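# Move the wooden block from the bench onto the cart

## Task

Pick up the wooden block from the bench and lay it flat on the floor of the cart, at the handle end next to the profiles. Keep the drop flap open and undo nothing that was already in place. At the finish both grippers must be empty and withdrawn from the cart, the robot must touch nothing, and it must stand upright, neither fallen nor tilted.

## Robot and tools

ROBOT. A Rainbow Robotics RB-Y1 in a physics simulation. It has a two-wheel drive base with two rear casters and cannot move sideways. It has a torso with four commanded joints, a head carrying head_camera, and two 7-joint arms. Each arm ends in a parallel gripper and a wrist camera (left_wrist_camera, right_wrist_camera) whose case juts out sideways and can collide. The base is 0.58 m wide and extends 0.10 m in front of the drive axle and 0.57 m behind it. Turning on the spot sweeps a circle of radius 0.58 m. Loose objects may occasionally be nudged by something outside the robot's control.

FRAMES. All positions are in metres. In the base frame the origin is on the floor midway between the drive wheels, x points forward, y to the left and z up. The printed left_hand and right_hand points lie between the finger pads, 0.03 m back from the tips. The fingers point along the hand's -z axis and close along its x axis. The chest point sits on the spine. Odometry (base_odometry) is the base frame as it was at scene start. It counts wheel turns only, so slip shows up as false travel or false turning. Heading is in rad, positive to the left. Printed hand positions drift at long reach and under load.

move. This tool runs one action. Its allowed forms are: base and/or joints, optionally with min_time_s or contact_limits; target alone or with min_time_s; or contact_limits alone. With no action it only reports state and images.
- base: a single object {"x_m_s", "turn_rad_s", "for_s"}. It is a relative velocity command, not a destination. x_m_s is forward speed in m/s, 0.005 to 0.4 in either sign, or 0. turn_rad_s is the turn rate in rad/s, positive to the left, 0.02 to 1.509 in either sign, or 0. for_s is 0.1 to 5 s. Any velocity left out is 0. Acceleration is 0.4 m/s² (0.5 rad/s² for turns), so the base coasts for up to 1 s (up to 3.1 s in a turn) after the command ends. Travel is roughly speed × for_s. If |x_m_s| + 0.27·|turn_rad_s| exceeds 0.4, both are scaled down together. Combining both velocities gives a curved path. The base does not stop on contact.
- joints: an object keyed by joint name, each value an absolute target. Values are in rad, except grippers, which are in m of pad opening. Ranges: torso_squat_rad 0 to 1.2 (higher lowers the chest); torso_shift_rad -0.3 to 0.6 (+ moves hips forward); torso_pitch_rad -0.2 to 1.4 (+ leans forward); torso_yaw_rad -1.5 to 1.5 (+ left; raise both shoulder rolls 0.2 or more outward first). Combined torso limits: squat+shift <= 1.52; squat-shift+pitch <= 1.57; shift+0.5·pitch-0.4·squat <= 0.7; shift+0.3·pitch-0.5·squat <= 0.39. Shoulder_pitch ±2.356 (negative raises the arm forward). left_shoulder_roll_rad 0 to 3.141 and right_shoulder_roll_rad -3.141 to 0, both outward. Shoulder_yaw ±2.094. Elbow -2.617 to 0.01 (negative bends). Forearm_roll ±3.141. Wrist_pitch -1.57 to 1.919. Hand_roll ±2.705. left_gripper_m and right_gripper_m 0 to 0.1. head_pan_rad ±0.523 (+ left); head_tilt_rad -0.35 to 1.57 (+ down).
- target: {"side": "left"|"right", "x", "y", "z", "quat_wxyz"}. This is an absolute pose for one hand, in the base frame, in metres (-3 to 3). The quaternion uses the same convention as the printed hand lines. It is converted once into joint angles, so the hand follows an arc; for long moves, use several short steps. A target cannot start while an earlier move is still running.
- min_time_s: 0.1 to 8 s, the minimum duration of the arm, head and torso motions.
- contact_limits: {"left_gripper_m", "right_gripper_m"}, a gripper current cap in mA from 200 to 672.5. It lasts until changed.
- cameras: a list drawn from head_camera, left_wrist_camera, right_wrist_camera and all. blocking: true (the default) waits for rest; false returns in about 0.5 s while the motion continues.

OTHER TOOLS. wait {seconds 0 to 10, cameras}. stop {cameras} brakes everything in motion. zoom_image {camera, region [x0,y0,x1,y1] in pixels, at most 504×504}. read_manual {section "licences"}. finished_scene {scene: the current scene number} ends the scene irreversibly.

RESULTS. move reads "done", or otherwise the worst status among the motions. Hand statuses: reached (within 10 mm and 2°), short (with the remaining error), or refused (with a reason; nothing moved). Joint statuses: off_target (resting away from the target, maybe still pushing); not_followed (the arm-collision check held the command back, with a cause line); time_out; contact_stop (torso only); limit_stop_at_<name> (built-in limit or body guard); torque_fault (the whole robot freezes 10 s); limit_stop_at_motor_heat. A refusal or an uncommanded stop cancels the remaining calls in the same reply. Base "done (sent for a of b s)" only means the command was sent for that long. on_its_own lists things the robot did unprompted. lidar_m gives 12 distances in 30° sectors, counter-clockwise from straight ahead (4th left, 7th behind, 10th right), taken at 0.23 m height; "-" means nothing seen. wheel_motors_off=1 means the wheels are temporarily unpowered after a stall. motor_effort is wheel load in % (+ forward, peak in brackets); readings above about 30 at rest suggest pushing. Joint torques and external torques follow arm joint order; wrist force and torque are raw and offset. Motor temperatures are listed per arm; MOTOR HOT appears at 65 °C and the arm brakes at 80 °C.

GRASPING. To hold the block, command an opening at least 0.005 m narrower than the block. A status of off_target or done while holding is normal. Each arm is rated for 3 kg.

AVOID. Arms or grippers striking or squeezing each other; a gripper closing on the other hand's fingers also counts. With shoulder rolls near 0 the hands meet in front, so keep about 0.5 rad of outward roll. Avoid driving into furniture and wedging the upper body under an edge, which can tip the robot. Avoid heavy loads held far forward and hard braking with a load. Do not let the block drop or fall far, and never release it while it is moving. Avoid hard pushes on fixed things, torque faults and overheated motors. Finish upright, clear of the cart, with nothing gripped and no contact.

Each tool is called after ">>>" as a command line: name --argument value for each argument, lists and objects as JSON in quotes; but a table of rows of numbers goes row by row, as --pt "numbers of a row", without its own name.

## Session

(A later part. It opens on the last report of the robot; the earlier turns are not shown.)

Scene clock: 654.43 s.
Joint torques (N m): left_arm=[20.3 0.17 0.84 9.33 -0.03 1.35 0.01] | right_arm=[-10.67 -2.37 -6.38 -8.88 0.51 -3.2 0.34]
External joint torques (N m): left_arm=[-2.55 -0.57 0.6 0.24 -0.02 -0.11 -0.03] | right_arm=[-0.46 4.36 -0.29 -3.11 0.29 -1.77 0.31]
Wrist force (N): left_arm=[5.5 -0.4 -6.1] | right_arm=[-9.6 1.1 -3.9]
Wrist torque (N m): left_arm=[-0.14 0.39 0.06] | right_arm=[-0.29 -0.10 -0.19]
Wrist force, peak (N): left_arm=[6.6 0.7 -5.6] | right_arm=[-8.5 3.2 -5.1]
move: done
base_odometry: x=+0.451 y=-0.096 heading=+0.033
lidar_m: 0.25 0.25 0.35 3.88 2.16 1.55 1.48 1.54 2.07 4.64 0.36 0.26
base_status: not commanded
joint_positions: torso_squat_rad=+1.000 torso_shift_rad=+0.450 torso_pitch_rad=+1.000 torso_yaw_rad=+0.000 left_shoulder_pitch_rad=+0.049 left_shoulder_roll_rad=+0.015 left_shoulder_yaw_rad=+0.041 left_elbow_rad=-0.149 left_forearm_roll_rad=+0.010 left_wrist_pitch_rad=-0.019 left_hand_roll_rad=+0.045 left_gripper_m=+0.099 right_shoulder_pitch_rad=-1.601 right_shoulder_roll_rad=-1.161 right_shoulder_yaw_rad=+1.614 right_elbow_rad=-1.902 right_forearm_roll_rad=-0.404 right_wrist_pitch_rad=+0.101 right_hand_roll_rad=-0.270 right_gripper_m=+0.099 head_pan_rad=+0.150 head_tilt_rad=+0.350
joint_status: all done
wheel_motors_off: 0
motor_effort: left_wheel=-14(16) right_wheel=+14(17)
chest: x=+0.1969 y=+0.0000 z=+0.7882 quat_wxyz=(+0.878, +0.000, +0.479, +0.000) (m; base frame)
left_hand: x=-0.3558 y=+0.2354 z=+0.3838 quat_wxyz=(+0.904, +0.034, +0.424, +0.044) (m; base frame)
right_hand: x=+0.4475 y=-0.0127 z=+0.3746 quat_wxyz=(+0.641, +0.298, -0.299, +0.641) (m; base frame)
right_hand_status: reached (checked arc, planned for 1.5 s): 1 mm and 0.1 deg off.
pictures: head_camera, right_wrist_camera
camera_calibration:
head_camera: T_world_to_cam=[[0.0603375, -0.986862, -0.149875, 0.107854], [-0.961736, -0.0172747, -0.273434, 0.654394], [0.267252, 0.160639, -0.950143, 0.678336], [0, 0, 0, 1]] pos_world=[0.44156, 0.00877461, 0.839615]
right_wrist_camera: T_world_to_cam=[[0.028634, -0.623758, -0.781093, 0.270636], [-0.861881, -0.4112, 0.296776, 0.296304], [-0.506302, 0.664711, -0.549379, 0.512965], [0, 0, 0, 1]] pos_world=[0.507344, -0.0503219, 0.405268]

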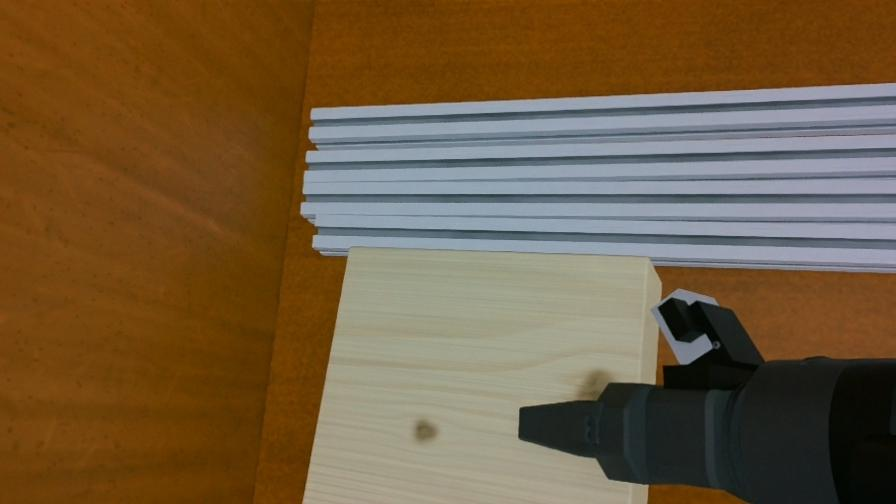

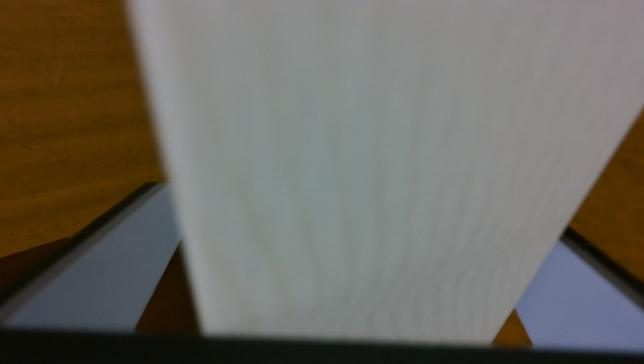

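>>> move --target '{"side": "right", "x": 0.447, "y": -0.015, "z": 0.36, "quat_wxyz": [0.6409, 0.2988, -0.2988, 0.6409]}' --min_time_s 1.5

>>> move --target '{"side": "right", "x": 0.447, "y": -0.018, "z": 0.35, "quat_wxyz": [0.6409, 0.2988, -0.2988, 0.6409]}' --min_time_s 1.5 --cameras '["head_camera", "right_wrist_camera"]'

Scene clock: 657.97 s.
Joint torques (N m): left_arm=[20.04 -0.23 0.88 9.4 -0.02 1.32 0.01] | right_arm=[-7.97 -2.5 -3.2 -5.78 1.07 -0.3 0.88]
External joint torques (N m): left_arm=[-2.81 -0.97 0.64 0.31 -0.02 -0.14 -0.03] | right_arm=[2.16 4.23 2.72 -0.13 0.86 1.13 0.85]
Wrist force (N): left_arm=[6.0 0.3 -5.6] | right_arm=[-3.4 -1.9 6.0]
Wrist torque (N m): left_arm=[-0.17 0.46 0.08] | right_arm=[-0.20 -1.84 -1.01]
Wrist force, peak (N): left_arm=[6.9 0.1 -5.9] | right_arm=[-9.7 2.8 -4.9]
move: done
base_odometry: x=+0.451 y=-0.096 heading=+0.033
lidar_m: 0.24 0.25 0.35 3.90 2.15 1.56 1.48 1.55 2.07 4.64 0.37 0.26
base_status: not commanded
joint_positions: torso_squat_rad=+1.000 torso_shift_rad=+0.450 torso_pitch_rad=+1.000 torso_yaw_rad=+0.000 left_shoulder_pitch_rad=+0.049 left_shoulder_roll_rad=+0.015 left_shoulder_yaw_rad=+0.041 left_elbow_rad=-0.149 left_forearm_roll_rad=+0.010 left_wrist_pitch_rad=-0.019 left_hand_roll_rad=+0.045 left_gripper_m=+0.099 right_shoulder_pitch_rad=-1.581 right_shoulder_roll_rad=-1.138 right_shoulder_yaw_rad=+1.617 right_elbow_rad=-1.844 right_forearm_roll_rad=-0.394 right_wrist_pitch_rad=+0.064 right_hand_roll_rad=-0.261 right_gripper_m=+0.099 head_pan_rad=+0.150 head_tilt_rad=+0.350
joint_status: all done
wheel_motors_off: 0
motor_effort: left_wheel=-15(15) right_wheel=+15(17)
chest: x=+0.1969 y=+0.0000 z=+0.7882 quat_wxyz=(+0.878, +0.000, +0.479, +0.000) (m; base frame)
left_hand: x=-0.3558 y=+0.2354 z=+0.3838 quat_wxyz=(+0.904, +0.034, +0.424, +0.044) (m; base frame)
right_hand: x=+0.4473 y=-0.0157 z=+0.3609 quat_wxyz=(+0.641, +0.298, -0.299, +0.641) (m; base frame)
right_hand_status: reached (checked arc, planned for 1.5 s): 1 mm and 0.1 deg off.
pictures: none

Scene clock: 659.80 s.
Joint torques (N m): left_arm=[20.18 0.03 1.18 9.54 0 1.3 -0.02] | right_arm=[-5.51 -5.76 -0.24 0.27 0.69 4 0.67]
External joint torques (N m): left_arm=[-2.67 -0.72 0.94 0.44 0 -0.16 -0.06] | right_arm=[4.59 0.96 5.57 5.82 0.51 5.44 0.64]
Wrist force (N): left_arm=[6.0 0.2 -5.8] | right_arm=[4.4 0.8 12.6]
Wrist torque (N m): left_arm=[-0.19 0.43 0.05] | right_arm=[-0.12 -4.09 -0.60]
Wrist force, peak (N): left_arm=[6.2 -0.1 -6.0] | right_arm=[3.4 6.6 15.6]
move: done
base_odometry: x=+0.451 y=-0.096 heading=+0.033
lidar_m: 0.23 0.26 0.37 3.90 2.15 1.56 1.48 1.54 2.09 4.64 0.35 0.26
base_status: not commanded
joint_positions: torso_squat_rad=+1.000 torso_shift_rad=+0.450 torso_pitch_rad=+1.000 torso_yaw_rad=+0.000 left_shoulder_pitch_rad=+0.049 left_shoulder_roll_rad=+0.015 left_shoulder_yaw_rad=+0.041 left_elbow_rad=-0.149 left_forearm_roll_rad=+0.010 left_wrist_pitch_rad=-0.019 left_hand_roll_rad=+0.045 left_gripper_m=+0.099 right_shoulder_pitch_rad=-1.569 right_shoulder_roll_rad=-1.119 right_shoulder_yaw_rad=+1.621 right_elbow_rad=-1.798 right_forearm_roll_rad=-0.388 right_wrist_pitch_rad=+0.032 right_hand_roll_rad=-0.255 right_gripper_m=+0.099 head_pan_rad=+0.150 head_tilt_rad=+0.350
joint_status: all done
wheel_motors_off: 0
motor_effort: left_wheel=-15(16) right_wheel=+15(16)
chest: x=+0.1968 y=+0.0000 z=+0.7883 quat_wxyz=(+0.878, +0.000, +0.479, +0.000) (m; base frame)
left_hand: x=-0.3558 y=+0.2354 z=+0.3837 quat_wxyz=(+0.904, +0.034, +0.424, +0.044) (m; base frame)
right_hand: x=+0.4473 y=-0.0173 z=+0.3518 quat_wxyz=(+0.640, +0.299, -0.300, +0.641) (m; base frame)
right_hand_status: reached (checked arc, planned for 1.5 s): 2 mm and 0.2 deg off.
pictures: head_camera, right_wrist_camera
camera_calibration:
head_camera: T_world_to_cam=[[0.0603629, -0.986864, -0.149855, 0.107862], [-0.961682, -0.0172732, -0.273622, 0.654487], [0.267439, 0.16063, -0.950092, 0.678427], [0, 0, 0, 1]] pos_world=[0.441459, 0.00877463, 0.839814]
right_wrist_camera: T_world_to_cam=[[0.0303608, -0.620505, -0.783614, 0.250168], [-0.86174, -0.41347, 0.294019, 0.301993], [-0.506441, 0.666345, -0.547268, 0.502734], [0, 0, 0, 1]] pos_world=[0.507249, -0.0548992, 0.382374]

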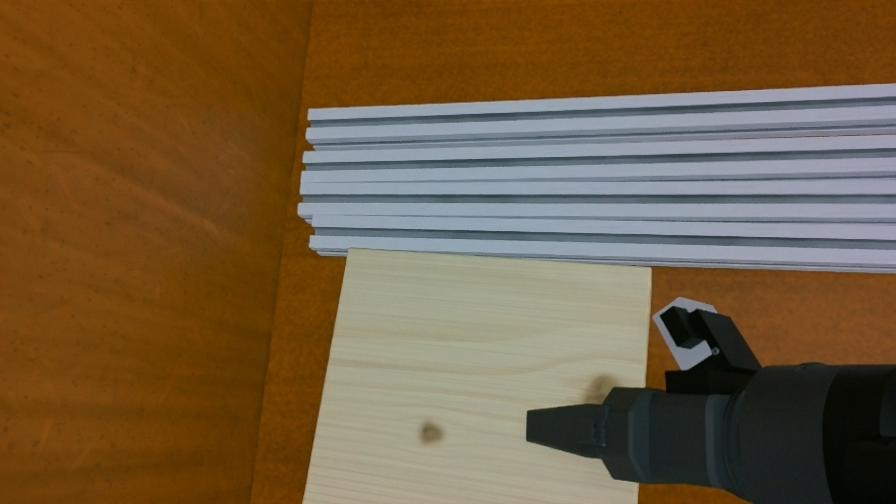

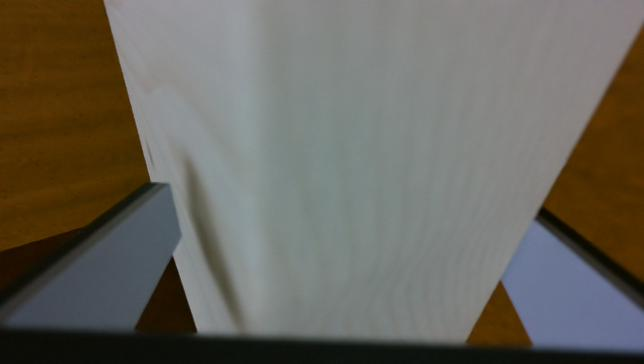

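>>> move --target '{"side": "right", "x": 0.447, "y": -0.030, "z": 0.356, "quat_wxyz": [0.6409, 0.2988, -0.2988, 0.6409]}' --min_time_s 2 --cameras '["right_wrist_camera"]'

>>> move --target '{"side": "right", "x": 0.447, "y": -0.042, "z": 0.356, "quat_wxyz": [0.6409, 0.2988, -0.2988, 0.6409]}' --min_time_s 2 --cameras '["right_wrist_camera", "head_camera"]'

Scene clock: 668.60 s.
Joint torques (N m): left_arm=[20.13 0.28 1.08 9.55 -0.04 1.21 0.08] | right_arm=[-12.8 -10.73 -3.97 -6.59 0.09 -1.22 0.5]
External joint torques (N m): left_arm=[-2.73 -0.47 0.85 0.45 -0.03 -0.25 0.04] | right_arm=[-2.94 -3.53 1.76 -1.14 -0.09 0.22 0.46]
Wrist force (N): left_arm=[5.9 -0.2 -5.3] | right_arm=[-2.7 0.4 -9.8]
Wrist torque (N m): left_arm=[-0.10 0.43 0.05] | right_arm=[-0.14 -0.67 -0.47]
Wrist force, peak (N): left_arm=[6.6 0.6 -6.1] | right_arm=[3.9 1.0 13.3]
move: done
base_odometry: x=+0.451 y=-0.096 heading=+0.033
lidar_m: 0.24 0.25 0.36 3.89 2.15 1.57 1.48 1.54 2.07 4.63 0.37 0.26
base_status: not commanded
joint_positions: torso_squat_rad=+1.000 torso_shift_rad=+0.450 torso_pitch_rad=+1.000 torso_yaw_rad=+0.000 left_shoulder_pitch_rad=+0.049 left_shoulder_roll_rad=+0.015 left_shoulder_yaw_rad=+0.041 left_elbow_rad=-0.149 left_forearm_roll_rad=+0.010 left_wrist_pitch_rad=-0.019 left_hand_roll_rad=+0.045 left_gripper_m=+0.099 right_shoulder_pitch_rad=-1.571 right_shoulder_roll_rad=-1.160 right_shoulder_yaw_rad=+1.632 right_elbow_rad=-1.822 right_forearm_roll_rad=-0.389 right_wrist_pitch_rad=+0.014 right_hand_roll_rad=-0.255 right_gripper_m=+0.099 head_pan_rad=+0.150 head_tilt_rad=+0.350
joint_status: all done
wheel_motors_off: 0
motor_effort: left_wheel=-13(15) right_wheel=+15(16)
chest: x=+0.1969 y=+0.0000 z=+0.7882 quat_wxyz=(+0.878, +0.000, +0.479, +0.000) (m; base frame)
left_hand: x=-0.3558 y=+0.2354 z=+0.3838 quat_wxyz=(+0.904, +0.034, +0.424, +0.044) (m; base frame)
right_hand: x=+0.4467 y=-0.0290 z=+0.3556 quat_wxyz=(+0.641, +0.299, -0.299, +0.640) (m; base frame)
right_hand_status: reached (checked arc, planned for 2.0 s): 1 mm and 0.1 deg off.
pictures: right_wrist_camera
camera_calibration:
right_wrist_camera: T_world_to_cam=[[0.0280421, -0.621489, -0.782921, 0.246582], [-0.861104, -0.412785, 0.29683, 0.294205], [-0.507655, 0.665852, -0.546742, 0.512572], [0, 0, 0, 1]] pos_world=[0.506636, -0.066606, 0.38597]

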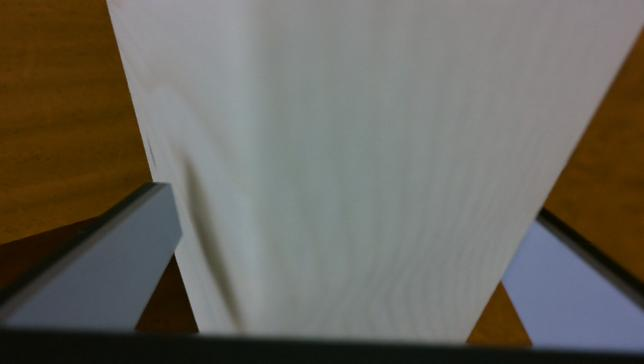

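Scene clock: 670.93 s.
Joint torques (N m): left_arm=[20.05 -0.08 1.06 9.43 -0.05 1.34 0.08] | right_arm=[-8.56 -10.64 -3.9 -6.77 0.79 -1.58 0.65]
External joint torques (N m): left_arm=[-2.8 -0.83 0.83 0.34 -0.05 -0.12 0.04] | right_arm=[1.07 -2.98 1.72 -1.47 0.63 -0.14 0.61]
Wrist force (N): left_arm=[5.5 0.6 -6.2] | right_arm=[-3.6 0.0 -10.1]
Wrist torque (N m): left_arm=[-0.20 0.38 0.02] | right_arm=[-0.16 -0.52 -0.61]
Wrist force, peak (N): left_arm=[6.3 0.7 -5.7] | right_arm=[-4.9 0.6 -11.4]
move: done
base_odometry: x=+0.451 y=-0.096 heading=+0.033
lidar_m: 0.24 0.26 0.36 3.87 2.16 1.56 1.48 1.54 2.08 4.64 0.36 0.26
base_status: not commanded
joint_positions: torso_squat_rad=+1.000 torso_shift_rad=+0.450 torso_pitch_rad=+1.000 torso_yaw_rad=+0.000 left_shoulder_pitch_rad=+0.049 left_shoulder_roll_rad=+0.015 left_shoulder_yaw_rad=+0.041 left_elbow_rad=-0.149 left_forearm_roll_rad=+0.010 left_wrist_pitch_rad=-0.019 left_hand_roll_rad=+0.045 left_gripper_m=+0.099 right_shoulder_pitch_rad=-1.570 right_shoulder_roll_rad=-1.192 right_shoulder_yaw_rad=+1.643 right_elbow_rad=-1.825 right_forearm_roll_rad=-0.385 right_wrist_pitch_rad=-0.016 right_hand_roll_rad=-0.251 right_gripper_m=+0.099 head_pan_rad=+0.150 head_tilt_rad=+0.350
joint_status: all done
wheel_motors_off: 0
motor_effort: left_wheel=-13(14) right_wheel=+14(16)
chest: x=+0.1969 y=+0.0000 z=+0.7882 quat_wxyz=(+0.878, +0.000, +0.479, +0.000) (m; base frame)
left_hand: x=-0.3558 y=+0.2354 z=+0.3838 quat_wxyz=(+0.904, +0.034, +0.424, +0.044) (m; base frame)
right_hand: x=+0.4471 y=-0.0413 z=+0.3560 quat_wxyz=(+0.641, +0.299, -0.299, +0.641) (m; base frame)
right_hand_status: reached (checked arc, planned for 2.0 s): 1 mm and 0.0 deg off.
pictures: head_camera, right_wrist_camera
camera_calibration:
head_camera: T_world_to_cam=[[0.0604605, -0.986843, -0.149949, 0.107861], [-0.961755, -0.0173867, -0.27336, 0.654342], [0.267157, 0.160742, -0.950152, 0.678386], [0, 0, 0, 1]] pos_world=[0.44156, 0.00877404, 0.839615]
right_wrist_camera: T_world_to_cam=[[0.0288921, -0.62206, -0.782436, 0.238652], [-0.861591, -0.412352, 0.296017, 0.289923], [-0.50678, 0.665588, -0.547875, 0.521218], [0, 0, 0, 1]] pos_world=[0.507043, -0.0789101, 0.38647]

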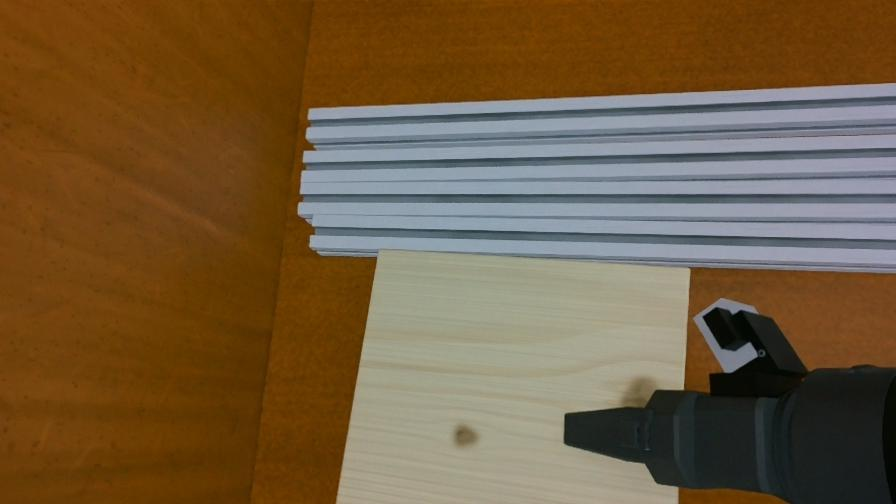

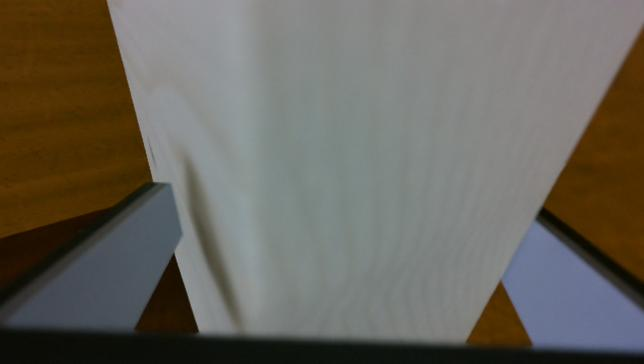

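>>> move --target '{"side": "right", "x": 0.447, "y": -0.0455, "z": 0.3535, "quat_wxyz": [0.6533, 0.2706, -0.2706, 0.6533]}' --min_time_s 2 --cameras '["right_wrist_camera", "head_camera"]'

Scene clock: 707.27 s.
Joint torques (N m): left_arm=[20.16 0.01 0.86 9.45 -0.11 1.34 0.03] | right_arm=[-4.92 -12.99 4.35 6.12 0.12 9.82 0.34]
External joint torques (N m): left_arm=[-2.68 -0.74 0.62 0.36 -0.11 -0.12 -0.01] | right_arm=[5.08 -5.65 10.13 11.47 -0.09 11.15 0.3]
Wrist force (N): left_arm=[6.4 0.6 -5.4] | right_arm=[15.1 0.6 22.3]
Wrist torque (N m): left_arm=[-0.22 0.49 0.05] | right_arm=[0.08 -7.07 -0.42]
Wrist force, peak (N): left_arm=[6.7 -0.4 -6.0] | right_arm=[14.4 0.6 23.1]
move: done
base_odometry: x=+0.451 y=-0.096 heading=+0.033
lidar_m: 0.24 0.24 0.36 3.88 2.16 1.55 1.48 1.55 2.09 4.62 0.36 0.27
base_status: not commanded
joint_positions: torso_squat_rad=+1.000 torso_shift_rad=+0.450 torso_pitch_rad=+0.999 torso_yaw_rad=+0.000 left_shoulder_pitch_rad=+0.049 left_shoulder_roll_rad=+0.015 left_shoulder_yaw_rad=+0.041 left_elbow_rad=-0.149 left_forearm_roll_rad=+0.010 left_wrist_pitch_rad=-0.019 left_hand_roll_rad=+0.045 left_gripper_m=+0.099 right_shoulder_pitch_rad=-1.625 right_shoulder_roll_rad=-1.195 right_shoulder_yaw_rad=+1.676 right_elbow_rad=-1.883 right_forearm_roll_rad=-0.404 right_wrist_pitch_rad=+0.106 right_hand_roll_rad=-0.268 right_gripper_m=+0.099 head_pan_rad=+0.150 head_tilt_rad=+0.350
joint_status: all done
wheel_motors_off: 0
motor_effort: left_wheel=-14(15) right_wheel=+14(15)
chest: x=+0.1967 y=+0.0000 z=+0.7884 quat_wxyz=(+0.878, +0.000, +0.479, +0.000) (m; base frame)
left_hand: x=-0.3557 y=+0.2354 z=+0.3836 quat_wxyz=(+0.904, +0.034, +0.424, +0.044) (m; base frame)
right_hand: x=+0.4472 y=-0.0429 z=+0.3561 quat_wxyz=(+0.651, +0.273, -0.274, +0.653) (m; base frame)
right_hand_status: reached (checked arc, planned for 2.0 s): 4 mm and 0.5 deg off.
pictures: head_camera, right_wrist_camera
camera_calibration:
head_camera: T_world_to_cam=[[0.0604655, -0.986846, -0.149929, 0.10792], [-0.961533, -0.0172644, -0.274145, 0.654722], [0.267951, 0.160738, -0.949929, 0.678306], [0, 0, 0, 1]] pos_world=[0.441259, 0.00877441, 0.840012]
right_wrist_camera: T_world_to_cam=[[0.0313412, -0.682015, -0.730666, 0.215763], [-0.861173, -0.38949, 0.326616, 0.27915], [-0.507344, 0.618994, -0.59954, 0.539109], [0, 0, 0, 1]] pos_world=[0.507148, -0.0778258, 0.389694]

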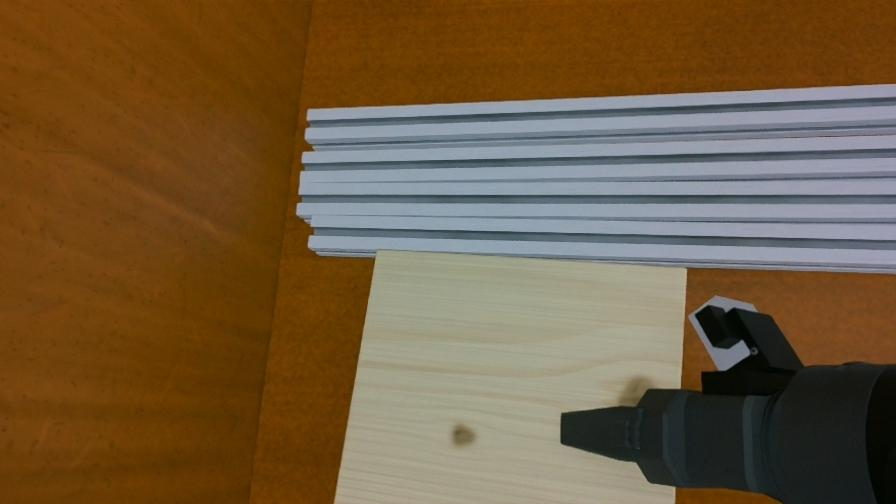

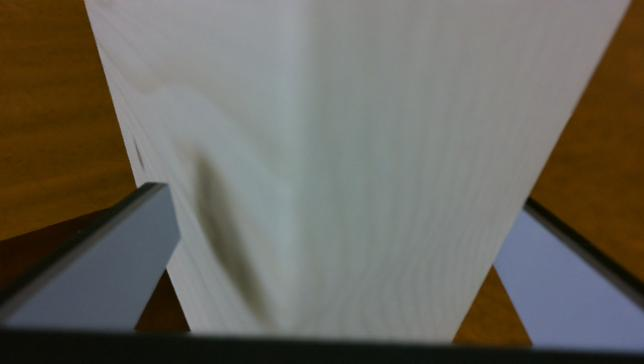

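>>> move --target '{"side": "right", "x": 0.447, "y": -0.052, "z": 0.353, "quat_wxyz": [0.6645, 0.2418, -0.2418, 0.6645]}' --min_time_s 2 --cameras '["right_wrist_camera", "head_camera"]'

Scene clock: 710.73 s.
Joint torques (N m): left_arm=[20.38 -0.1 1.13 9.48 -0.09 1.24 -0.02] | right_arm=[-12.69 -8.45 -4.1 -6.62 -0.1 -1 -0.27]
External joint torques (N m): left_arm=[-2.47 -0.84 0.9 0.38 -0.09 -0.23 -0.07] | right_arm=[-2.41 -1.34 1.75 -1.31 -0.36 0.21 -0.3]
Wrist force (N): left_arm=[5.4 -0.1 -5.6] | right_arm=[-0.5 2.0 -4.6]
Wrist torque (N m): left_arm=[-0.13 0.39 0.06] | right_arm=[-0.27 0.28 0.07]
Wrist force, peak (N): left_arm=[6.4 0.2 -6.0] | right_arm=[17.1 -0.8 22.3]
move: done
base_odometry: x=+0.451 y=-0.096 heading=+0.033
lidar_m: 0.24 0.26 0.37 3.88 2.15 1.54 1.48 1.55 2.08 4.63 0.37 0.26
base_status: not commanded
joint_positions: torso_squat_rad=+1.000 torso_shift_rad=+0.450 torso_pitch_rad=+1.000 torso_yaw_rad=+0.000 left_shoulder_pitch_rad=+0.049 left_shoulder_roll_rad=+0.015 left_shoulder_yaw_rad=+0.041 left_elbow_rad=-0.149 left_forearm_roll_rad=+0.010 left_wrist_pitch_rad=-0.019 left_hand_roll_rad=+0.045 left_gripper_m=+0.099 right_shoulder_pitch_rad=-1.682 right_shoulder_roll_rad=-1.201 right_shoulder_yaw_rad=+1.719 right_elbow_rad=-1.933 right_forearm_roll_rad=-0.435 right_wrist_pitch_rad=+0.229 right_hand_roll_rad=-0.278 right_gripper_m=+0.099 head_pan_rad=+0.150 head_tilt_rad=+0.350
joint_status: all done
wheel_motors_off: 0
motor_effort: left_wheel=-12(16) right_wheel=+12(17)
chest: x=+0.1969 y=+0.0000 z=+0.7883 quat_wxyz=(+0.878, +0.000, +0.479, +0.000) (m; base frame)
left_hand: x=-0.3558 y=+0.2354 z=+0.3837 quat_wxyz=(+0.904, +0.034, +0.424, +0.044) (m; base frame)
right_hand: x=+0.4468 y=-0.0518 z=+0.3526 quat_wxyz=(+0.665, +0.242, -0.242, +0.664) (m; base frame)
right_hand_status: reached (checked arc, planned for 2.0 s): 0 mm and 0.0 deg off.
pictures: head_camera, right_wrist_camera
camera_calibration:
head_camera: T_world_to_cam=[[0.0604859, -0.986845, -0.149929, 0.107854], [-0.961701, -0.0173851, -0.273549, 0.654407], [0.267344, 0.160733, -0.950101, 0.678382], [0, 0, 0, 1]] pos_world=[0.44146, 0.00877406, 0.839714]
right_wrist_camera: T_world_to_cam=[[0.0287307, -0.748481, -0.662534, 0.180724], [-0.86114, -0.355084, 0.363803, 0.265154], [-0.507555, 0.560082, -0.654749, 0.558947], [0, 0, 0, 1]] pos_world=[0.506838, -0.0836359, 0.389242]

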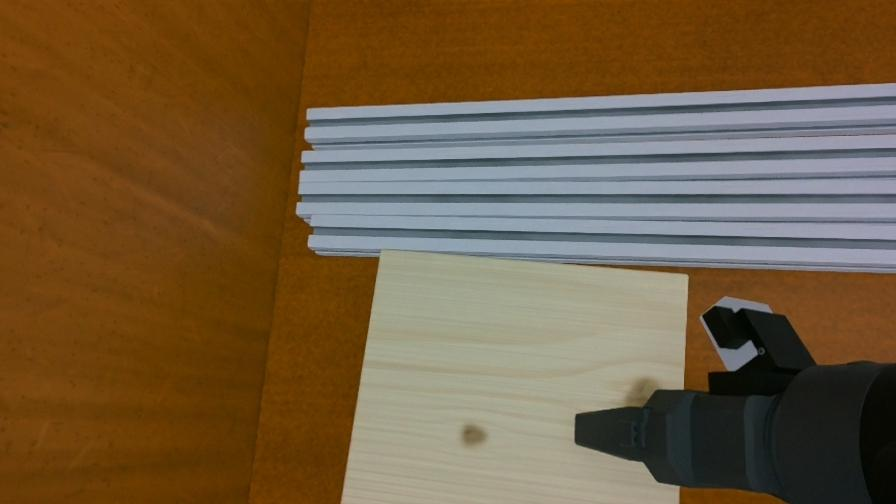

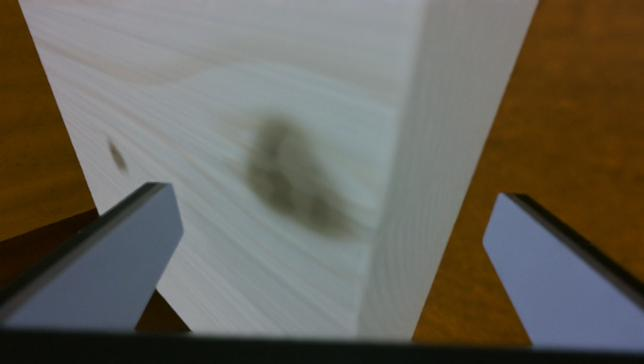

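>>> move --target '{"side": "right", "x": 0.447, "y": -0.10, "z": 0.415, "quat_wxyz": [0.6645, 0.2418, -0.2418, 0.6645]}' --min_time_s 2 --cameras '["right_wrist_camera", "head_camera"]'

Scene clock: 715.13 s.
Joint torques (N m): left_arm=[20.26 -0.2 0.9 9.43 -0.13 1.3 0.09] | right_arm=[-11.24 -9.48 -4.48 -5.84 -0.22 -1.46 0.18]
External joint torques (N m): left_arm=[-2.59 -0.94 0.67 0.33 -0.13 -0.16 0.05] | right_arm=[-2.17 -1.28 1.2 -0.98 -0.44 -0.22 0.15]
Wrist force (N): left_arm=[6.1 -0.8 -5.6] | right_arm=[-0.4 2.5 -4.6]
Wrist torque (N m): left_arm=[-0.10 0.47 0.08] | right_arm=[-0.31 0.26 -0.16]
Wrist force, peak (N): left_arm=[6.2 0.8 -6.3] | right_arm=[-0.1 2.5 -5.2]
move: done
base_odometry: x=+0.451 y=-0.096 heading=+0.033
lidar_m: 0.23 0.26 0.36 3.88 2.16 1.55 1.48 1.55 2.07 4.63 0.36 0.25
base_status: not commanded
joint_positions: torso_squat_rad=+1.000 torso_shift_rad=+0.450 torso_pitch_rad=+1.000 torso_yaw_rad=+0.000 left_shoulder_pitch_rad=+0.049 left_shoulder_roll_rad=+0.015 left_shoulder_yaw_rad=+0.041 left_elbow_rad=-0.149 left_forearm_roll_rad=+0.010 left_wrist_pitch_rad=-0.019 left_hand_roll_rad=+0.045 left_gripper_m=+0.099 right_shoulder_pitch_rad=-1.837 right_shoulder_roll_rad=-1.480 right_shoulder_yaw_rad=+1.834 right_elbow_rad=-2.176 right_forearm_roll_rad=-0.557 right_wrist_pitch_rad=+0.190 right_hand_roll_rad=-0.185 right_gripper_m=+0.099 head_pan_rad=+0.150 head_tilt_rad=+0.350
joint_status: all done
wheel_motors_off: 0
motor_effort: left_wheel=-11(13) right_wheel=+12(14)
chest: x=+0.1969 y=+0.0000 z=+0.7883 quat_wxyz=(+0.878, +0.000, +0.479, +0.000) (m; base frame)
left_hand: x=-0.3558 y=+0.2354 z=+0.3837 quat_wxyz=(+0.904, +0.034, +0.424, +0.044) (m; base frame)
right_hand: x=+0.4470 y=-0.0999 z=+0.4149 quat_wxyz=(+0.665, +0.241, -0.243, +0.664) (m; base frame)
right_hand_status: reached (checked arc, planned for 2.0 s): 0 mm and 0.3 deg off.
pictures: head_camera, right_wrist_camera
camera_calibration:
head_camera: T_world_to_cam=[[0.0604859, -0.986845, -0.149929, 0.107854], [-0.961701, -0.0173851, -0.273549, 0.654407], [0.267344, 0.160733, -0.950101, 0.678382], [0, 0, 0, 1]] pos_world=[0.44146, 0.00877406, 0.839714]
right_wrist_camera: T_world_to_cam=[[0.0283183, -0.74852, -0.662507, 0.186183], [-0.863473, -0.352223, 0.361044, 0.228069], [-0.5036, 0.561832, -0.656302, 0.625689], [0, 0, 0, 1]] pos_world=[0.506756, -0.131839, 0.451645]

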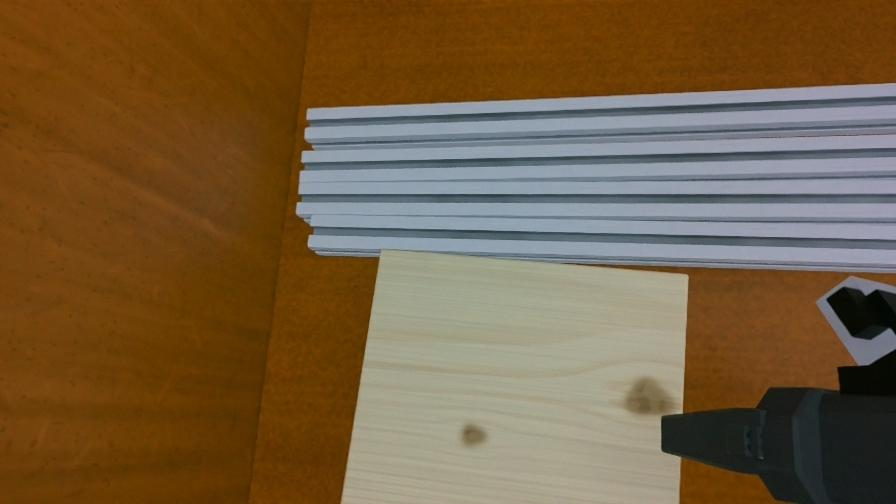

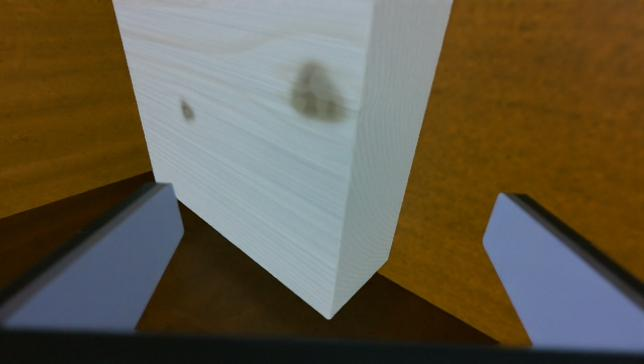

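>>> move --joints '{"torso_squat_rad": 0.7, "torso_shift_rad": 0.35, "torso_pitch_rad": 0.97, "head_pan_rad": 0.1}' --min_time_s 3

>>> move --joints '{"torso_squat_rad": 0.2, "torso_shift_rad": 0.2, "torso_pitch_rad": 0.95}' --min_time_s 4 --cameras '["head_camera"]'

Scene clock: 720.53 s.
Joint torques (N m): left_arm=[19.66 0.11 0.95 9.36 0.04 1.28 -0.05] | right_arm=[-11.52 -9.32 -4.37 -5.57 -0.06 -1.43 0.26]
External joint torques (N m): left_arm=[-2.72 -0.64 0.71 0.44 0.05 -0.14 -0.09] | right_arm=[-2.12 -1.16 1.54 -0.92 -0.29 -0.2 0.23]
Wrist force (N): left_arm=[6.3 0.0 -5.4] | right_arm=[-0.6 2.9 -4.1]
Wrist torque (N m): left_arm=[-0.19 0.58 0.02] | right_arm=[-0.35 0.25 -0.14]
Wrist force, peak (N): left_arm=[6.8 0.7 -5.5] | right_arm=[-0.5 2.6 -4.9]
move: done
base_odometry: x=+0.451 y=-0.096 heading=+0.033
lidar_m: 0.24 0.26 0.36 3.88 2.16 1.54 1.47 1.54 2.08 4.63 0.36 0.25
base_status: not commanded
joint_positions: torso_squat_rad=+0.700 torso_shift_rad=+0.350 torso_pitch_rad=+0.970 torso_yaw_rad=+0.000 left_shoulder_pitch_rad=+0.049 left_shoulder_roll_rad=+0.015 left_shoulder_yaw_rad=+0.041 left_elbow_rad=-0.149 left_forearm_roll_rad=+0.010 left_wrist_pitch_rad=-0.019 left_hand_roll_rad=+0.045 left_gripper_m=+0.099 right_shoulder_pitch_rad=-1.838 right_shoulder_roll_rad=-1.480 right_shoulder_yaw_rad=+1.834 right_elbow_rad=-2.176 right_forearm_roll_rad=-0.557 right_wrist_pitch_rad=+0.190 right_hand_roll_rad=-0.185 right_gripper_m=+0.099 head_pan_rad=+0.100 head_tilt_rad=+0.350
joint_status: all done
wheel_motors_off: 0
motor_effort: left_wheel=-12(13) right_wheel=+11(15)
chest: x=+0.2109 y=+0.0000 z=+0.9583 quat_wxyz=(+0.885, +0.000, +0.466, +0.000) (m; base frame)
left_hand: x=-0.3295 y=+0.2354 z=+0.5375 quat_wxyz=(+0.910, +0.033, +0.410, +0.045) (m; base frame)
right_hand: x=+0.4720 y=-0.0999 z=+0.5925 quat_wxyz=(+0.662, +0.231, -0.253, +0.667) (m; base frame)
pictures: none

Scene clock: 724.83 s.
Joint torques (N m): left_arm=[19.55 0.15 0.83 9.09 0 1.1 0.13] | right_arm=[-11.62 -9.52 -4.83 -5.44 -0.09 -1.45 0.37]
External joint torques (N m): left_arm=[-2.51 -0.61 0.6 0.3 0 -0.29 0.09] | right_arm=[-1.99 -1.4 1.24 -0.92 -0.33 -0.23 0.33]
Wrist force (N): left_arm=[5.7 0.4 -5.8] | right_arm=[-0.8 2.6 -4.6]
Wrist torque (N m): left_arm=[-0.20 0.46 0.02] | right_arm=[-0.29 0.26 -0.15]
Wrist force, peak (N): left_arm=[6.6 0.7 -5.8] | right_arm=[-0.8 2.7 -5.0]
move: done
base_odometry: x=+0.451 y=-0.096 heading=+0.033
lidar_m: 0.25 0.26 0.35 3.87 2.16 1.55 1.48 1.56 2.08 4.64 0.36 0.25
base_status: not commanded
joint_positions: torso_squat_rad=+0.200 torso_shift_rad=+0.200 torso_pitch_rad=+0.950 torso_yaw_rad=+0.000 left_shoulder_pitch_rad=+0.049 left_shoulder_roll_rad=+0.015 left_shoulder_yaw_rad=+0.041 left_elbow_rad=-0.149 left_forearm_roll_rad=+0.010 left_wrist_pitch_rad=-0.019 left_hand_roll_rad=+0.045 left_gripper_m=+0.099 right_shoulder_pitch_rad=-1.838 right_shoulder_roll_rad=-1.480 right_shoulder_yaw_rad=+1.834 right_elbow_rad=-2.176 right_forearm_roll_rad=-0.557 right_wrist_pitch_rad=+0.190 right_hand_roll_rad=-0.185 right_gripper_m=+0.099 head_pan_rad=+0.100 head_tilt_rad=+0.350
joint_status: all done
wheel_motors_off: 0
motor_effort: left_wheel=-12(13) right_wheel=+14(14)
chest: x=+0.1600 y=+0.0001 z=+1.1328 quat_wxyz=(+0.889, +0.000, +0.457, +0.000) (m; base frame)
left_hand: x=-0.3718 y=+0.2354 z=+0.7013 quat_wxyz=(+0.914, +0.033, +0.401, +0.045) (m; base frame)
right_hand: x=+0.4285 y=-0.0999 z=+0.7724 quat_wxyz=(+0.659, +0.224, -0.260, +0.669) (m; base frame)
pictures: head_camera
camera_calibration:
head_camera: T_world_to_cam=[[0.039069, -0.993546, -0.106487, 0.11706], [-0.947188, -0.00287762, -0.320665, 0.764283], [0.318289, 0.113391, -0.941188, 0.997212], [0, 0, 0, 1]] pos_world=[0.401946, 0.00542857, 1.19611]

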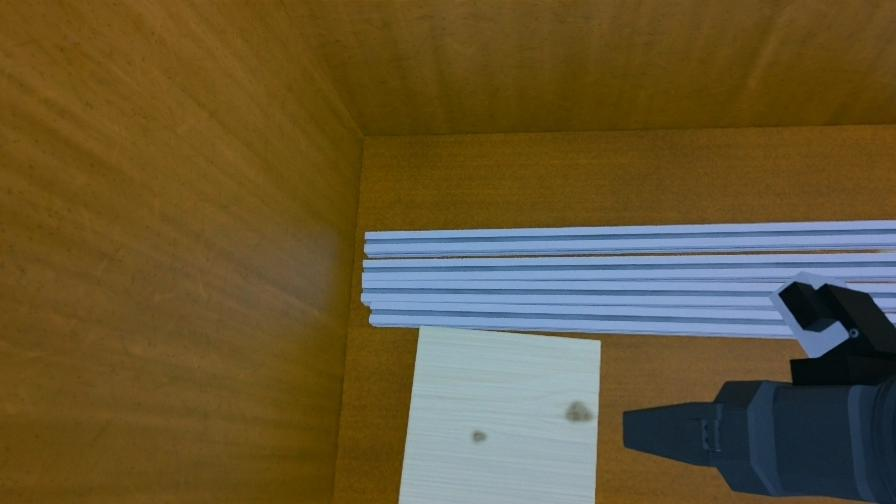

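>>> move --base '{"x_m_s": -0.2, "for_s": 2.6}'

>>> move --joints '{"torso_squat_rad": 0.35, "torso_shift_rad": 0.0, "torso_pitch_rad": 0.3, "head_pan_rad": -0.1, "head_tilt_rad": 0.5}' --min_time_s 3 --cameras '["head_camera"]'

Scene clock: 729.80 s.
Joint torques (N m): left_arm=[19.04 0.02 0.86 9.13 -0.14 1.26 -0.07] | right_arm=[-11.23 -9 -5.61 -4.97 -0.12 -1.28 0.3]
External joint torques (N m): left_arm=[-3.01 -0.74 0.63 0.34 -0.13 -0.13 -0.11] | right_arm=[-1.61 -0.87 0.46 -0.46 -0.36 -0.06 0.27]
Wrist force (N): left_arm=[4.9 0.5 -5.0] | right_arm=[-0.2 2.5 -4.4]
Wrist torque (N m): left_arm=[-0.29 0.38 0.08] | right_arm=[-0.31 0.31 -0.13]
Wrist force, peak (N): left_arm=[6.1 0.2 -6.3] | right_arm=[-0.8 3.0 -5.0]
move: done
base_odometry: x=-0.069 y=-0.113 heading=+0.032
lidar_m: 0.77 0.80 1.71 4.16 1.41 1.02 0.96 1.01 1.36 3.47 1.10 0.80
base_status: done (sent for 2.6 of 2.6 s)
joint_positions: torso_squat_rad=+0.200 torso_shift_rad=+0.200 torso_pitch_rad=+0.950 torso_yaw_rad=+0.000 left_shoulder_pitch_rad=+0.049 left_shoulder_roll_rad=+0.015 left_shoulder_yaw_rad=+0.041 left_elbow_rad=-0.149 left_forearm_roll_rad=+0.010 left_wrist_pitch_rad=-0.019 left_hand_roll_rad=+0.045 left_gripper_m=+0.099 right_shoulder_pitch_rad=-1.838 right_shoulder_roll_rad=-1.480 right_shoulder_yaw_rad=+1.834 right_elbow_rad=-2.176 right_forearm_roll_rad=-0.557 right_wrist_pitch_rad=+0.190 right_hand_roll_rad=-0.185 right_gripper_m=+0.099 head_pan_rad=+0.100 head_tilt_rad=+0.350
joint_status: not commanded
wheel_motors_off: 0
motor_effort: left_wheel=-17(32) right_wheel=+15(34)
chest: x=+0.1600 y=+0.0001 z=+1.1328 quat_wxyz=(+0.889, +0.000, +0.457, +0.000) (m; base frame)
left_hand: x=-0.3718 y=+0.2354 z=+0.7013 quat_wxyz=(+0.914, +0.033, +0.401, +0.045) (m; base frame)
right_hand: x=+0.4285 y=-0.0999 z=+0.7725 quat_wxyz=(+0.659, +0.224, -0.260, +0.669) (m; base frame)
pictures: none

Scene clock: 733.10 s.
Joint torques (N m): left_arm=[6.26 0.06 0.52 3.3 0.04 0.08 -0.04] | right_arm=[-15.54 -6.22 -8.32 0.71 -0.04 -0.83 0.3]
External joint torques (N m): left_arm=[-1.29 -0.71 0.4 0.09 0.04 -0.16 -0.05] | right_arm=[-1.22 -0.84 1.12 0.03 -0.38 -0.11 0.28]
Wrist force (N): left_arm=[2.1 1.0 -7.1] | right_arm=[0.8 6.0 -3.3]
Wrist torque (N m): left_arm=[-0.29 0.26 0.08] | right_arm=[-0.45 0.35 -0.10]
Wrist force, peak (N): left_arm=[6.1 0.7 -6.2] | right_arm=[0.8 6.7 -3.2]
move: done
base_odometry: x=-0.069 y=-0.113 heading=+0.032
lidar_m: 0.76 0.80 1.71 4.16 1.40 1.01 0.95 1.01 1.36 3.47 1.10 0.80
base_status: not commanded
joint_positions: torso_squat_rad=+0.350 torso_shift_rad=+0.000 torso_pitch_rad=+0.300 torso_yaw_rad=+0.000 left_shoulder_pitch_rad=+0.049 left_shoulder_roll_rad=+0.015 left_shoulder_yaw_rad=+0.041 left_elbow_rad=-0.149 left_forearm_roll_rad=+0.010 left_wrist_pitch_rad=-0.019 left_hand_roll_rad=+0.045 left_gripper_m=+0.099 right_shoulder_pitch_rad=-1.838 right_shoulder_roll_rad=-1.480 right_shoulder_yaw_rad=+1.834 right_elbow_rad=-2.176 right_forearm_roll_rad=-0.557 right_wrist_pitch_rad=+0.190 right_hand_roll_rad=-0.185 right_gripper_m=+0.099 head_pan_rad=-0.100 head_tilt_rad=+0.500
joint_status: all done
wheel_motors_off: 0
motor_effort: left_wheel=-16(19) right_wheel=+18(21)
chest: x=-0.1365 y=+0.0001 z=+1.2337 quat_wxyz=(+0.989, +0.000, +0.149, +0.000) (m; base frame)
left_hand: x=-0.2987 y=+0.2354 z=+0.5682 quat_wxyz=(+0.995, +0.017, +0.088, +0.053) (m; base frame)
right_hand: x=+0.2953 y=-0.0999 z=+1.1093 quat_wxyz=(+0.541, -0.002, -0.457, +0.706) (m; base frame)
pictures: head_camera
camera_calibration:
head_camera: T_world_to_cam=[[-0.0997562, -0.99501, -0.0017478, -0.00402962], [-0.671833, 0.0686511, -0.737514, 1.05973], [0.733954, -0.0723974, -0.675329, 0.94439], [0, 0, 0, 1]] pos_world=[0.0184241, -0.00839013, 1.41934]

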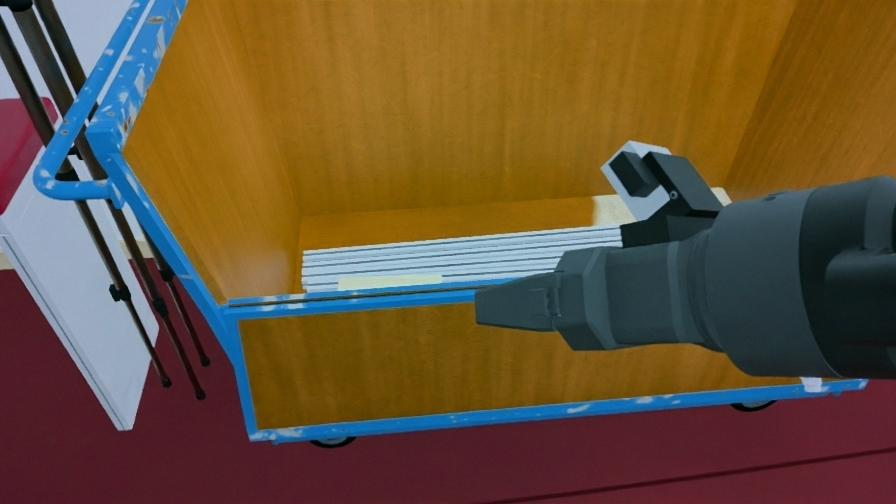

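>>> move --joints '{"torso_squat_rad": 0.42, "torso_shift_rad": 0.0, "torso_pitch_rad": 0.4, "right_shoulder_pitch_rad": -1.73, "right_shoulder_roll_rad": -1.313, "right_shoulder_yaw_rad": 1.572, "right_elbow_rad": -2.267, "right_forearm_roll_rad": -0.483, "right_wrist_pitch_rad": 0.326, "right_hand_roll_rad": -0.33}' --min_time_s 2

>>> move --joints '{"right_shoulder_pitch_rad": -0.127, "right_shoulder_roll_rad": 0.0, "right_shoulder_yaw_rad": 0.145, "right_elbow_rad": -1.205, "right_forearm_roll_rad": -0.358, "right_wrist_pitch_rad": -0.681, "right_hand_roll_rad": 0.337}' --min_time_s 4 --blocking false

>>> wait --seconds 0.6

>>> wait --seconds 0.8

>>> wait --seconds 0.8

>>> wait --seconds 3

Scene clock: 770.80 s.
Joint torques (N m): left_arm=[8.95 -0.09 0.69 4.42 -0.03 0.24 0.01] | right_arm=[-13.76 -4.78 -11.49 -1.48 0.75 -0.71 -0.26]
External joint torques (N m): left_arm=[-1.2 -0.88 0.55 0.2 -0.03 -0.2 -0.01] | right_arm=[0.95 1.46 -1.84 -0.62 0.19 0.09 -0.29]
Wrist force (N): left_arm=[2.6 1.3 -7.6] | right_arm=[-1.0 5.4 -3.2]
Wrist torque (N m): left_arm=[-0.31 0.27 0.07] | right_arm=[-0.42 0.20 0.05]
Wrist force, peak (N): left_arm=[3.2 1.2 -7.9] | right_arm=[0.5 6.4 -4.1]
move: done
base_odometry: x=-0.069 y=-0.113 heading=+0.032
lidar_m: 0.76 0.80 1.71 4.18 1.40 1.01 0.95 1.02 1.35 3.46 1.11 0.81
base_status: not commanded
joint_positions: torso_squat_rad=+0.420 torso_shift_rad=+0.000 torso_pitch_rad=+0.400 torso_yaw_rad=+0.000 left_shoulder_pitch_rad=+0.049 left_shoulder_roll_rad=+0.015 left_shoulder_yaw_rad=+0.041 left_elbow_rad=-0.149 left_forearm_roll_rad=+0.010 left_wrist_pitch_rad=-0.019 left_hand_roll_rad=+0.045 left_gripper_m=+0.099 right_shoulder_pitch_rad=-1.730 right_shoulder_roll_rad=-1.313 right_shoulder_yaw_rad=+1.572 right_elbow_rad=-2.267 right_forearm_roll_rad=-0.483 right_wrist_pitch_rad=+0.326 right_hand_roll_rad=-0.330 right_gripper_m=+0.099 head_pan_rad=-0.100 head_tilt_rad=+0.500
joint_status: all done
wheel_motors_off: 0
motor_effort: left_wheel=-17(18) right_wheel=+19(20)
chest: x=-0.1075 y=+0.0001 z=+1.2047 quat_wxyz=(+0.980, +0.000, +0.199, +0.000) (m; base frame)
left_hand: x=-0.3352 y=+0.2354 z=+0.5587 quat_wxyz=(+0.989, +0.019, +0.138, +0.052) (m; base frame)
right_hand: x=+0.2748 y=-0.0005 z=+1.0769 quat_wxyz=(+0.524, +0.096, -0.475, +0.701) (m; base frame)
pictures: none

Scene clock: 771.30 s.
Joint torques (N m): left_arm=[8.95 0.1 0.75 4.35 -0.12 0.3 -0.01] | right_arm=[-13.01 -4.82 -11.83 -0.46 0.61 -1.41 0.3]
External joint torques (N m): left_arm=[-1.2 -0.69 0.62 0.13 -0.12 -0.14 -0.03] | right_arm=[2.97 2.22 -2.13 0.92 0.2 -0.44 0.28]
Wrist force (N): left_arm=[2.8 1.0 -7.1] | right_arm=[-0.6 5.6 -2.0]
Wrist torque (N m): left_arm=[-0.27 0.31 0.10] | right_arm=[-0.45 0.28 -0.23]
Wrist force, peak (N): left_arm=[3.2 0.6 -7.6] | right_arm=[-0.5 6.3 -3.2]
move: moving
base_odometry: x=-0.069 y=-0.113 heading=+0.032
lidar_m: 0.76 0.80 1.71 4.18 1.41 1.01 0.95 1.01 1.35 3.47 1.11 0.80
base_status: not commanded
joint_positions: torso_squat_rad=+0.420 torso_shift_rad=+0.000 torso_pitch_rad=+0.400 torso_yaw_rad=+0.000 left_shoulder_pitch_rad=+0.049 left_shoulder_roll_rad=+0.015 left_shoulder_yaw_rad=+0.041 left_elbow_rad=-0.149 left_forearm_roll_rad=+0.010 left_wrist_pitch_rad=-0.019 left_hand_roll_rad=+0.045 left_gripper_m=+0.099 right_shoulder_pitch_rad=-1.638 right_shoulder_roll_rad=-1.221 right_shoulder_yaw_rad=+1.480 right_elbow_rad=-2.177 right_forearm_roll_rad=-0.467 right_wrist_pitch_rad=+0.219 right_hand_roll_rad=-0.254 right_gripper_m=+0.099 head_pan_rad=-0.100 head_tilt_rad=+0.500
joint_status: right_shoulder_pitch_rad moving; right_shoulder_roll_rad moving; right_shoulder_yaw_rad moving; right_elbow_rad moving; right_forearm_roll_rad moving; right_wrist_pitch_rad moving; right_hand_roll_rad moving
wheel_motors_off: 0
motor_effort: left_wheel=-18(18) right_wheel=+18(20)
chest: x=-0.1075 y=+0.0001 z=+1.2047 quat_wxyz=(+0.980, +0.000, +0.199, +0.000) (m; base frame)
left_hand: x=-0.3352 y=+0.2354 z=+0.5587 quat_wxyz=(+0.989, +0.019, +0.138, +0.052) (m; base frame)
right_hand: x=+0.2741 y=+0.0341 z=+1.0842 quat_wxyz=(+0.475, +0.133, -0.511, +0.704) (m; base frame)
pictures: none

Scene clock: 771.90 s.
Joint torques (N m): left_arm=[8.89 -0.02 0.96 4.44 -0.1 0.28 0.03] | right_arm=[-13.91 -3.74 -12.85 -2.28 0.21 -1.97 0.37]
External joint torques (N m): left_arm=[-1.26 -0.81 0.82 0.22 -0.1 -0.16 0.02] | right_arm=[2.47 2.45 -2.31 1.16 0 -0.6 0.34]
Wrist force (N): left_arm=[2.7 0.9 -7.4] | right_arm=[-1.6 5.6 -1.3]
Wrist torque (N m): left_arm=[-0.25 0.24 0.05] | right_arm=[-0.50 0.18 -0.21]
Wrist force, peak (N): left_arm=[2.5 1.6 -7.7] | right_arm=[-0.7 6.1 -2.3]
earlier move: moving
base_odometry: x=-0.069 y=-0.113 heading=+0.032
lidar_m: 0.77 0.80 1.70 4.16 1.41 1.00 0.96 1.00 1.36 3.46 1.11 0.80
base_status: not commanded
joint_positions: torso_squat_rad=+0.420 torso_shift_rad=+0.000 torso_pitch_rad=+0.400 torso_yaw_rad=+0.000 left_shoulder_pitch_rad=+0.049 left_shoulder_roll_rad=+0.015 left_shoulder_yaw_rad=+0.041 left_elbow_rad=-0.149 left_forearm_roll_rad=+0.010 left_wrist_pitch_rad=-0.019 left_hand_roll_rad=+0.045 left_gripper_m=+0.099 right_shoulder_pitch_rad=-1.358 right_shoulder_roll_rad=-0.993 right_shoulder_yaw_rad=+1.231 right_elbow_rad=-1.999 right_forearm_roll_rad=-0.449 right_wrist_pitch_rad=+0.059 right_hand_roll_rad=-0.150 right_gripper_m=+0.099 head_pan_rad=-0.100 head_tilt_rad=+0.500
joint_status: right_shoulder_pitch_rad moving; right_shoulder_roll_rad moving; right_shoulder_yaw_rad moving; right_elbow_rad moving; right_forearm_roll_rad moving; right_wrist_pitch_rad moving; right_hand_roll_rad moving
wheel_motors_off: 0
motor_effort: left_wheel=-17(18) right_wheel=+18(20)
chest: x=-0.1075 y=+0.0001 z=+1.2047 quat_wxyz=(+0.980, +0.000, +0.199, +0.000) (m; base frame)
left_hand: x=-0.3352 y=+0.2354 z=+0.5587 quat_wxyz=(+0.989, +0.019, +0.138, +0.052) (m; base frame)
right_hand: x=+0.2751 y=+0.0918 z=+1.0953 quat_wxyz=(+0.441, +0.224, -0.588, +0.640) (m; base frame)
wait: 0.60 s; no rest
pictures: none

Scene clock: 772.70 s.
Joint torques (N m): left_arm=[8.77 -0.15 0.82 4.39 -0.08 0.21 0.03] | right_arm=[-13.04 -1.4 -11.1 -6.18 0.6 -2.07 0.25]
External joint torques (N m): left_arm=[-1.38 -0.94 0.68 0.17 -0.08 -0.23 0.02] | right_arm=[2.58 2.6 -2.36 0.57 0.52 -0.36 0.21]
Wrist force (N): left_arm=[3.0 1.5 -6.7] | right_arm=[-2.6 4.0 1.4]
Wrist torque (N m): left_arm=[-0.31 0.30 0.06] | right_arm=[-0.42 0.11 -0.20]
Wrist force, peak (N): left_arm=[3.0 0.2 -7.7] | right_arm=[-1.4 5.6 -1.6]
earlier move: moving
base_odometry: x=-0.069 y=-0.113 heading=+0.032
lidar_m: 0.76 0.80 1.71 4.16 1.40 1.00 0.97 1.01 1.37 3.46 1.10 0.80
base_status: not commanded
joint_positions: torso_squat_rad=+0.420 torso_shift_rad=+0.000 torso_pitch_rad=+0.400 torso_yaw_rad=+0.000 left_shoulder_pitch_rad=+0.049 left_shoulder_roll_rad=+0.015 left_shoulder_yaw_rad=+0.041 left_elbow_rad=-0.149 left_forearm_roll_rad=+0.010 left_wrist_pitch_rad=-0.019 left_hand_roll_rad=+0.045 left_gripper_m=+0.099 right_shoulder_pitch_rad=-0.971 right_shoulder_roll_rad=-0.690 right_shoulder_yaw_rad=+0.895 right_elbow_rad=-1.762 right_forearm_roll_rad=-0.423 right_wrist_pitch_rad=-0.154 right_hand_roll_rad=-0.012 right_gripper_m=+0.099 head_pan_rad=-0.100 head_tilt_rad=+0.500
joint_status: right_shoulder_pitch_rad moving; right_shoulder_roll_rad moving; right_shoulder_yaw_rad moving; right_elbow_rad moving; right_forearm_roll_rad moving; right_wrist_pitch_rad moving; right_hand_roll_rad moving
wheel_motors_off: 0
motor_effort: left_wheel=-17(18) right_wheel=+20(20)
chest: x=-0.1075 y=+0.0001 z=+1.2047 quat_wxyz=(+0.980, +0.000, +0.199, +0.000) (m; base frame)
left_hand: x=-0.3352 y=+0.2354 z=+0.5587 quat_wxyz=(+0.989, +0.019, +0.138, +0.052) (m; base frame)
right_hand: x=+0.3195 y=+0.0986 z=+1.1013 quat_wxyz=(+0.463, +0.283, -0.698, +0.467) (m; base frame)
wait: 0.80 s; no rest
pictures: none

Scene clock: 773.50 s.
Joint torques (N m): left_arm=[8.68 -0.15 0.87 4.37 -0.02 0.21 -0.04] | right_arm=[-9.33 1.72 -7.56 -8.64 0.48 -2.38 0.27]
External joint torques (N m): left_arm=[-1.47 -0.94 0.73 0.15 -0.02 -0.23 -0.05] | right_arm=[3.01 3.36 -3.17 0.45 0.23 -0.56 0.23]
Wrist force (N): left_arm=[2.4 0.3 -7.6] | right_arm=[-2.7 2.7 1.5]
Wrist torque (N m): left_arm=[-0.19 0.23 0.06] | right_arm=[-0.38 0.14 -0.18]
Wrist force, peak (N): left_arm=[2.8 0.8 -8.3] | right_arm=[-2.5 4.5 1.4]
earlier move: moving
base_odometry: x=-0.069 y=-0.113 heading=+0.032
lidar_m: 0.76 0.79 1.71 4.17 1.42 1.01 0.96 1.01 1.36 3.48 1.13 0.81
base_status: not commanded
joint_positions: torso_squat_rad=+0.420 torso_shift_rad=+0.000 torso_pitch_rad=+0.400 torso_yaw_rad=+0.000 left_shoulder_pitch_rad=+0.049 left_shoulder_roll_rad=+0.015 left_shoulder_yaw_rad=+0.041 left_elbow_rad=-0.149 left_forearm_roll_rad=+0.010 left_wrist_pitch_rad=-0.019 left_hand_roll_rad=+0.045 left_gripper_m=+0.099 right_shoulder_pitch_rad=-0.584 right_shoulder_roll_rad=-0.386 right_shoulder_yaw_rad=+0.560 right_elbow_rad=-1.524 right_forearm_roll_rad=-0.398 right_wrist_pitch_rad=-0.368 right_hand_roll_rad=+0.127 right_gripper_m=+0.099 head_pan_rad=-0.100 head_tilt_rad=+0.500
joint_status: right_shoulder_pitch_rad moving; right_shoulder_roll_rad moving; right_shoulder_yaw_rad moving; right_elbow_rad moving; right_forearm_roll_rad moving; right_wrist_pitch_rad moving; right_hand_roll_rad moving
wheel_motors_off: 0
motor_effort: left_wheel=-17(18) right_wheel=+17(20)
chest: x=-0.1075 y=+0.0001 z=+1.2047 quat_wxyz=(+0.980, +0.000, +0.199, +0.000) (m; base frame)
left_hand: x=-0.3352 y=+0.2354 z=+0.5587 quat_wxyz=(+0.989, +0.019, +0.138, +0.052) (m; base frame)
right_hand: x=+0.3765 y=+0.0060 z=+1.0285 quat_wxyz=(+0.557, +0.225, -0.763, +0.238) (m; base frame)
wait: 0.80 s; no rest
pictures: none

Scene clock: 775.10 s.
Joint torques (N m): left_arm=[8.65 0.09 0.71 4.25 -0.12 0.23 0.07] | right_arm=[-3.21 2.8 -1.65 -8.02 0.69 -1.98 0.25]
External joint torques (N m): left_arm=[-1.5 -0.7 0.57 0.03 -0.12 -0.21 0.06] | right_arm=[0.71 1.86 -1.99 -0.41 0.1 -0.19 0.2]
Wrist force (N): left_arm=[2.5 0.7 -8.3] | right_arm=[-2.9 2.0 0.1]
Wrist torque (N m): left_arm=[-0.22 0.26 0.06] | right_arm=[-0.27 0.14 -0.15]
Wrist force, peak (N): left_arm=[2.5 0.7 -8.3] | right_arm=[-3.4 2.3 0.9]
earlier move: done
base_odometry: x=-0.069 y=-0.113 heading=+0.032
lidar_m: 0.76 0.80 1.72 4.17 1.40 1.02 0.96 1.01 1.35 3.47 1.10 0.81
base_status: not commanded
joint_positions: torso_squat_rad=+0.420 torso_shift_rad=+0.000 torso_pitch_rad=+0.400 torso_yaw_rad=+0.000 left_shoulder_pitch_rad=+0.049 left_shoulder_roll_rad=+0.015 left_shoulder_yaw_rad=+0.041 left_elbow_rad=-0.149 left_forearm_roll_rad=+0.010 left_wrist_pitch_rad=-0.019 left_hand_roll_rad=+0.045 left_gripper_m=+0.099 right_shoulder_pitch_rad=-0.127 right_shoulder_roll_rad=+0.000 right_shoulder_yaw_rad=+0.145 right_elbow_rad=-1.205 right_forearm_roll_rad=-0.358 right_wrist_pitch_rad=-0.681 right_hand_roll_rad=+0.337 right_gripper_m=+0.099 head_pan_rad=-0.100 head_tilt_rad=+0.500
joint_status: all done
wheel_motors_off: 0
motor_effort: left_wheel=-17(18) right_wheel=+19(20)
chest: x=-0.1075 y=+0.0001 z=+1.2047 quat_wxyz=(+0.980, +0.000, +0.199, +0.000) (m; base frame)
left_hand: x=-0.3352 y=+0.2354 z=+0.5587 quat_wxyz=(+0.989, +0.019, +0.138, +0.052) (m; base frame)
right_hand: x=+0.2888 y=-0.1800 z=+0.8262 quat_wxyz=(+0.708, -0.015, -0.705, -0.015) (m; base frame)
wait: 1.60 of 3 s (the move ended)
pictures: none


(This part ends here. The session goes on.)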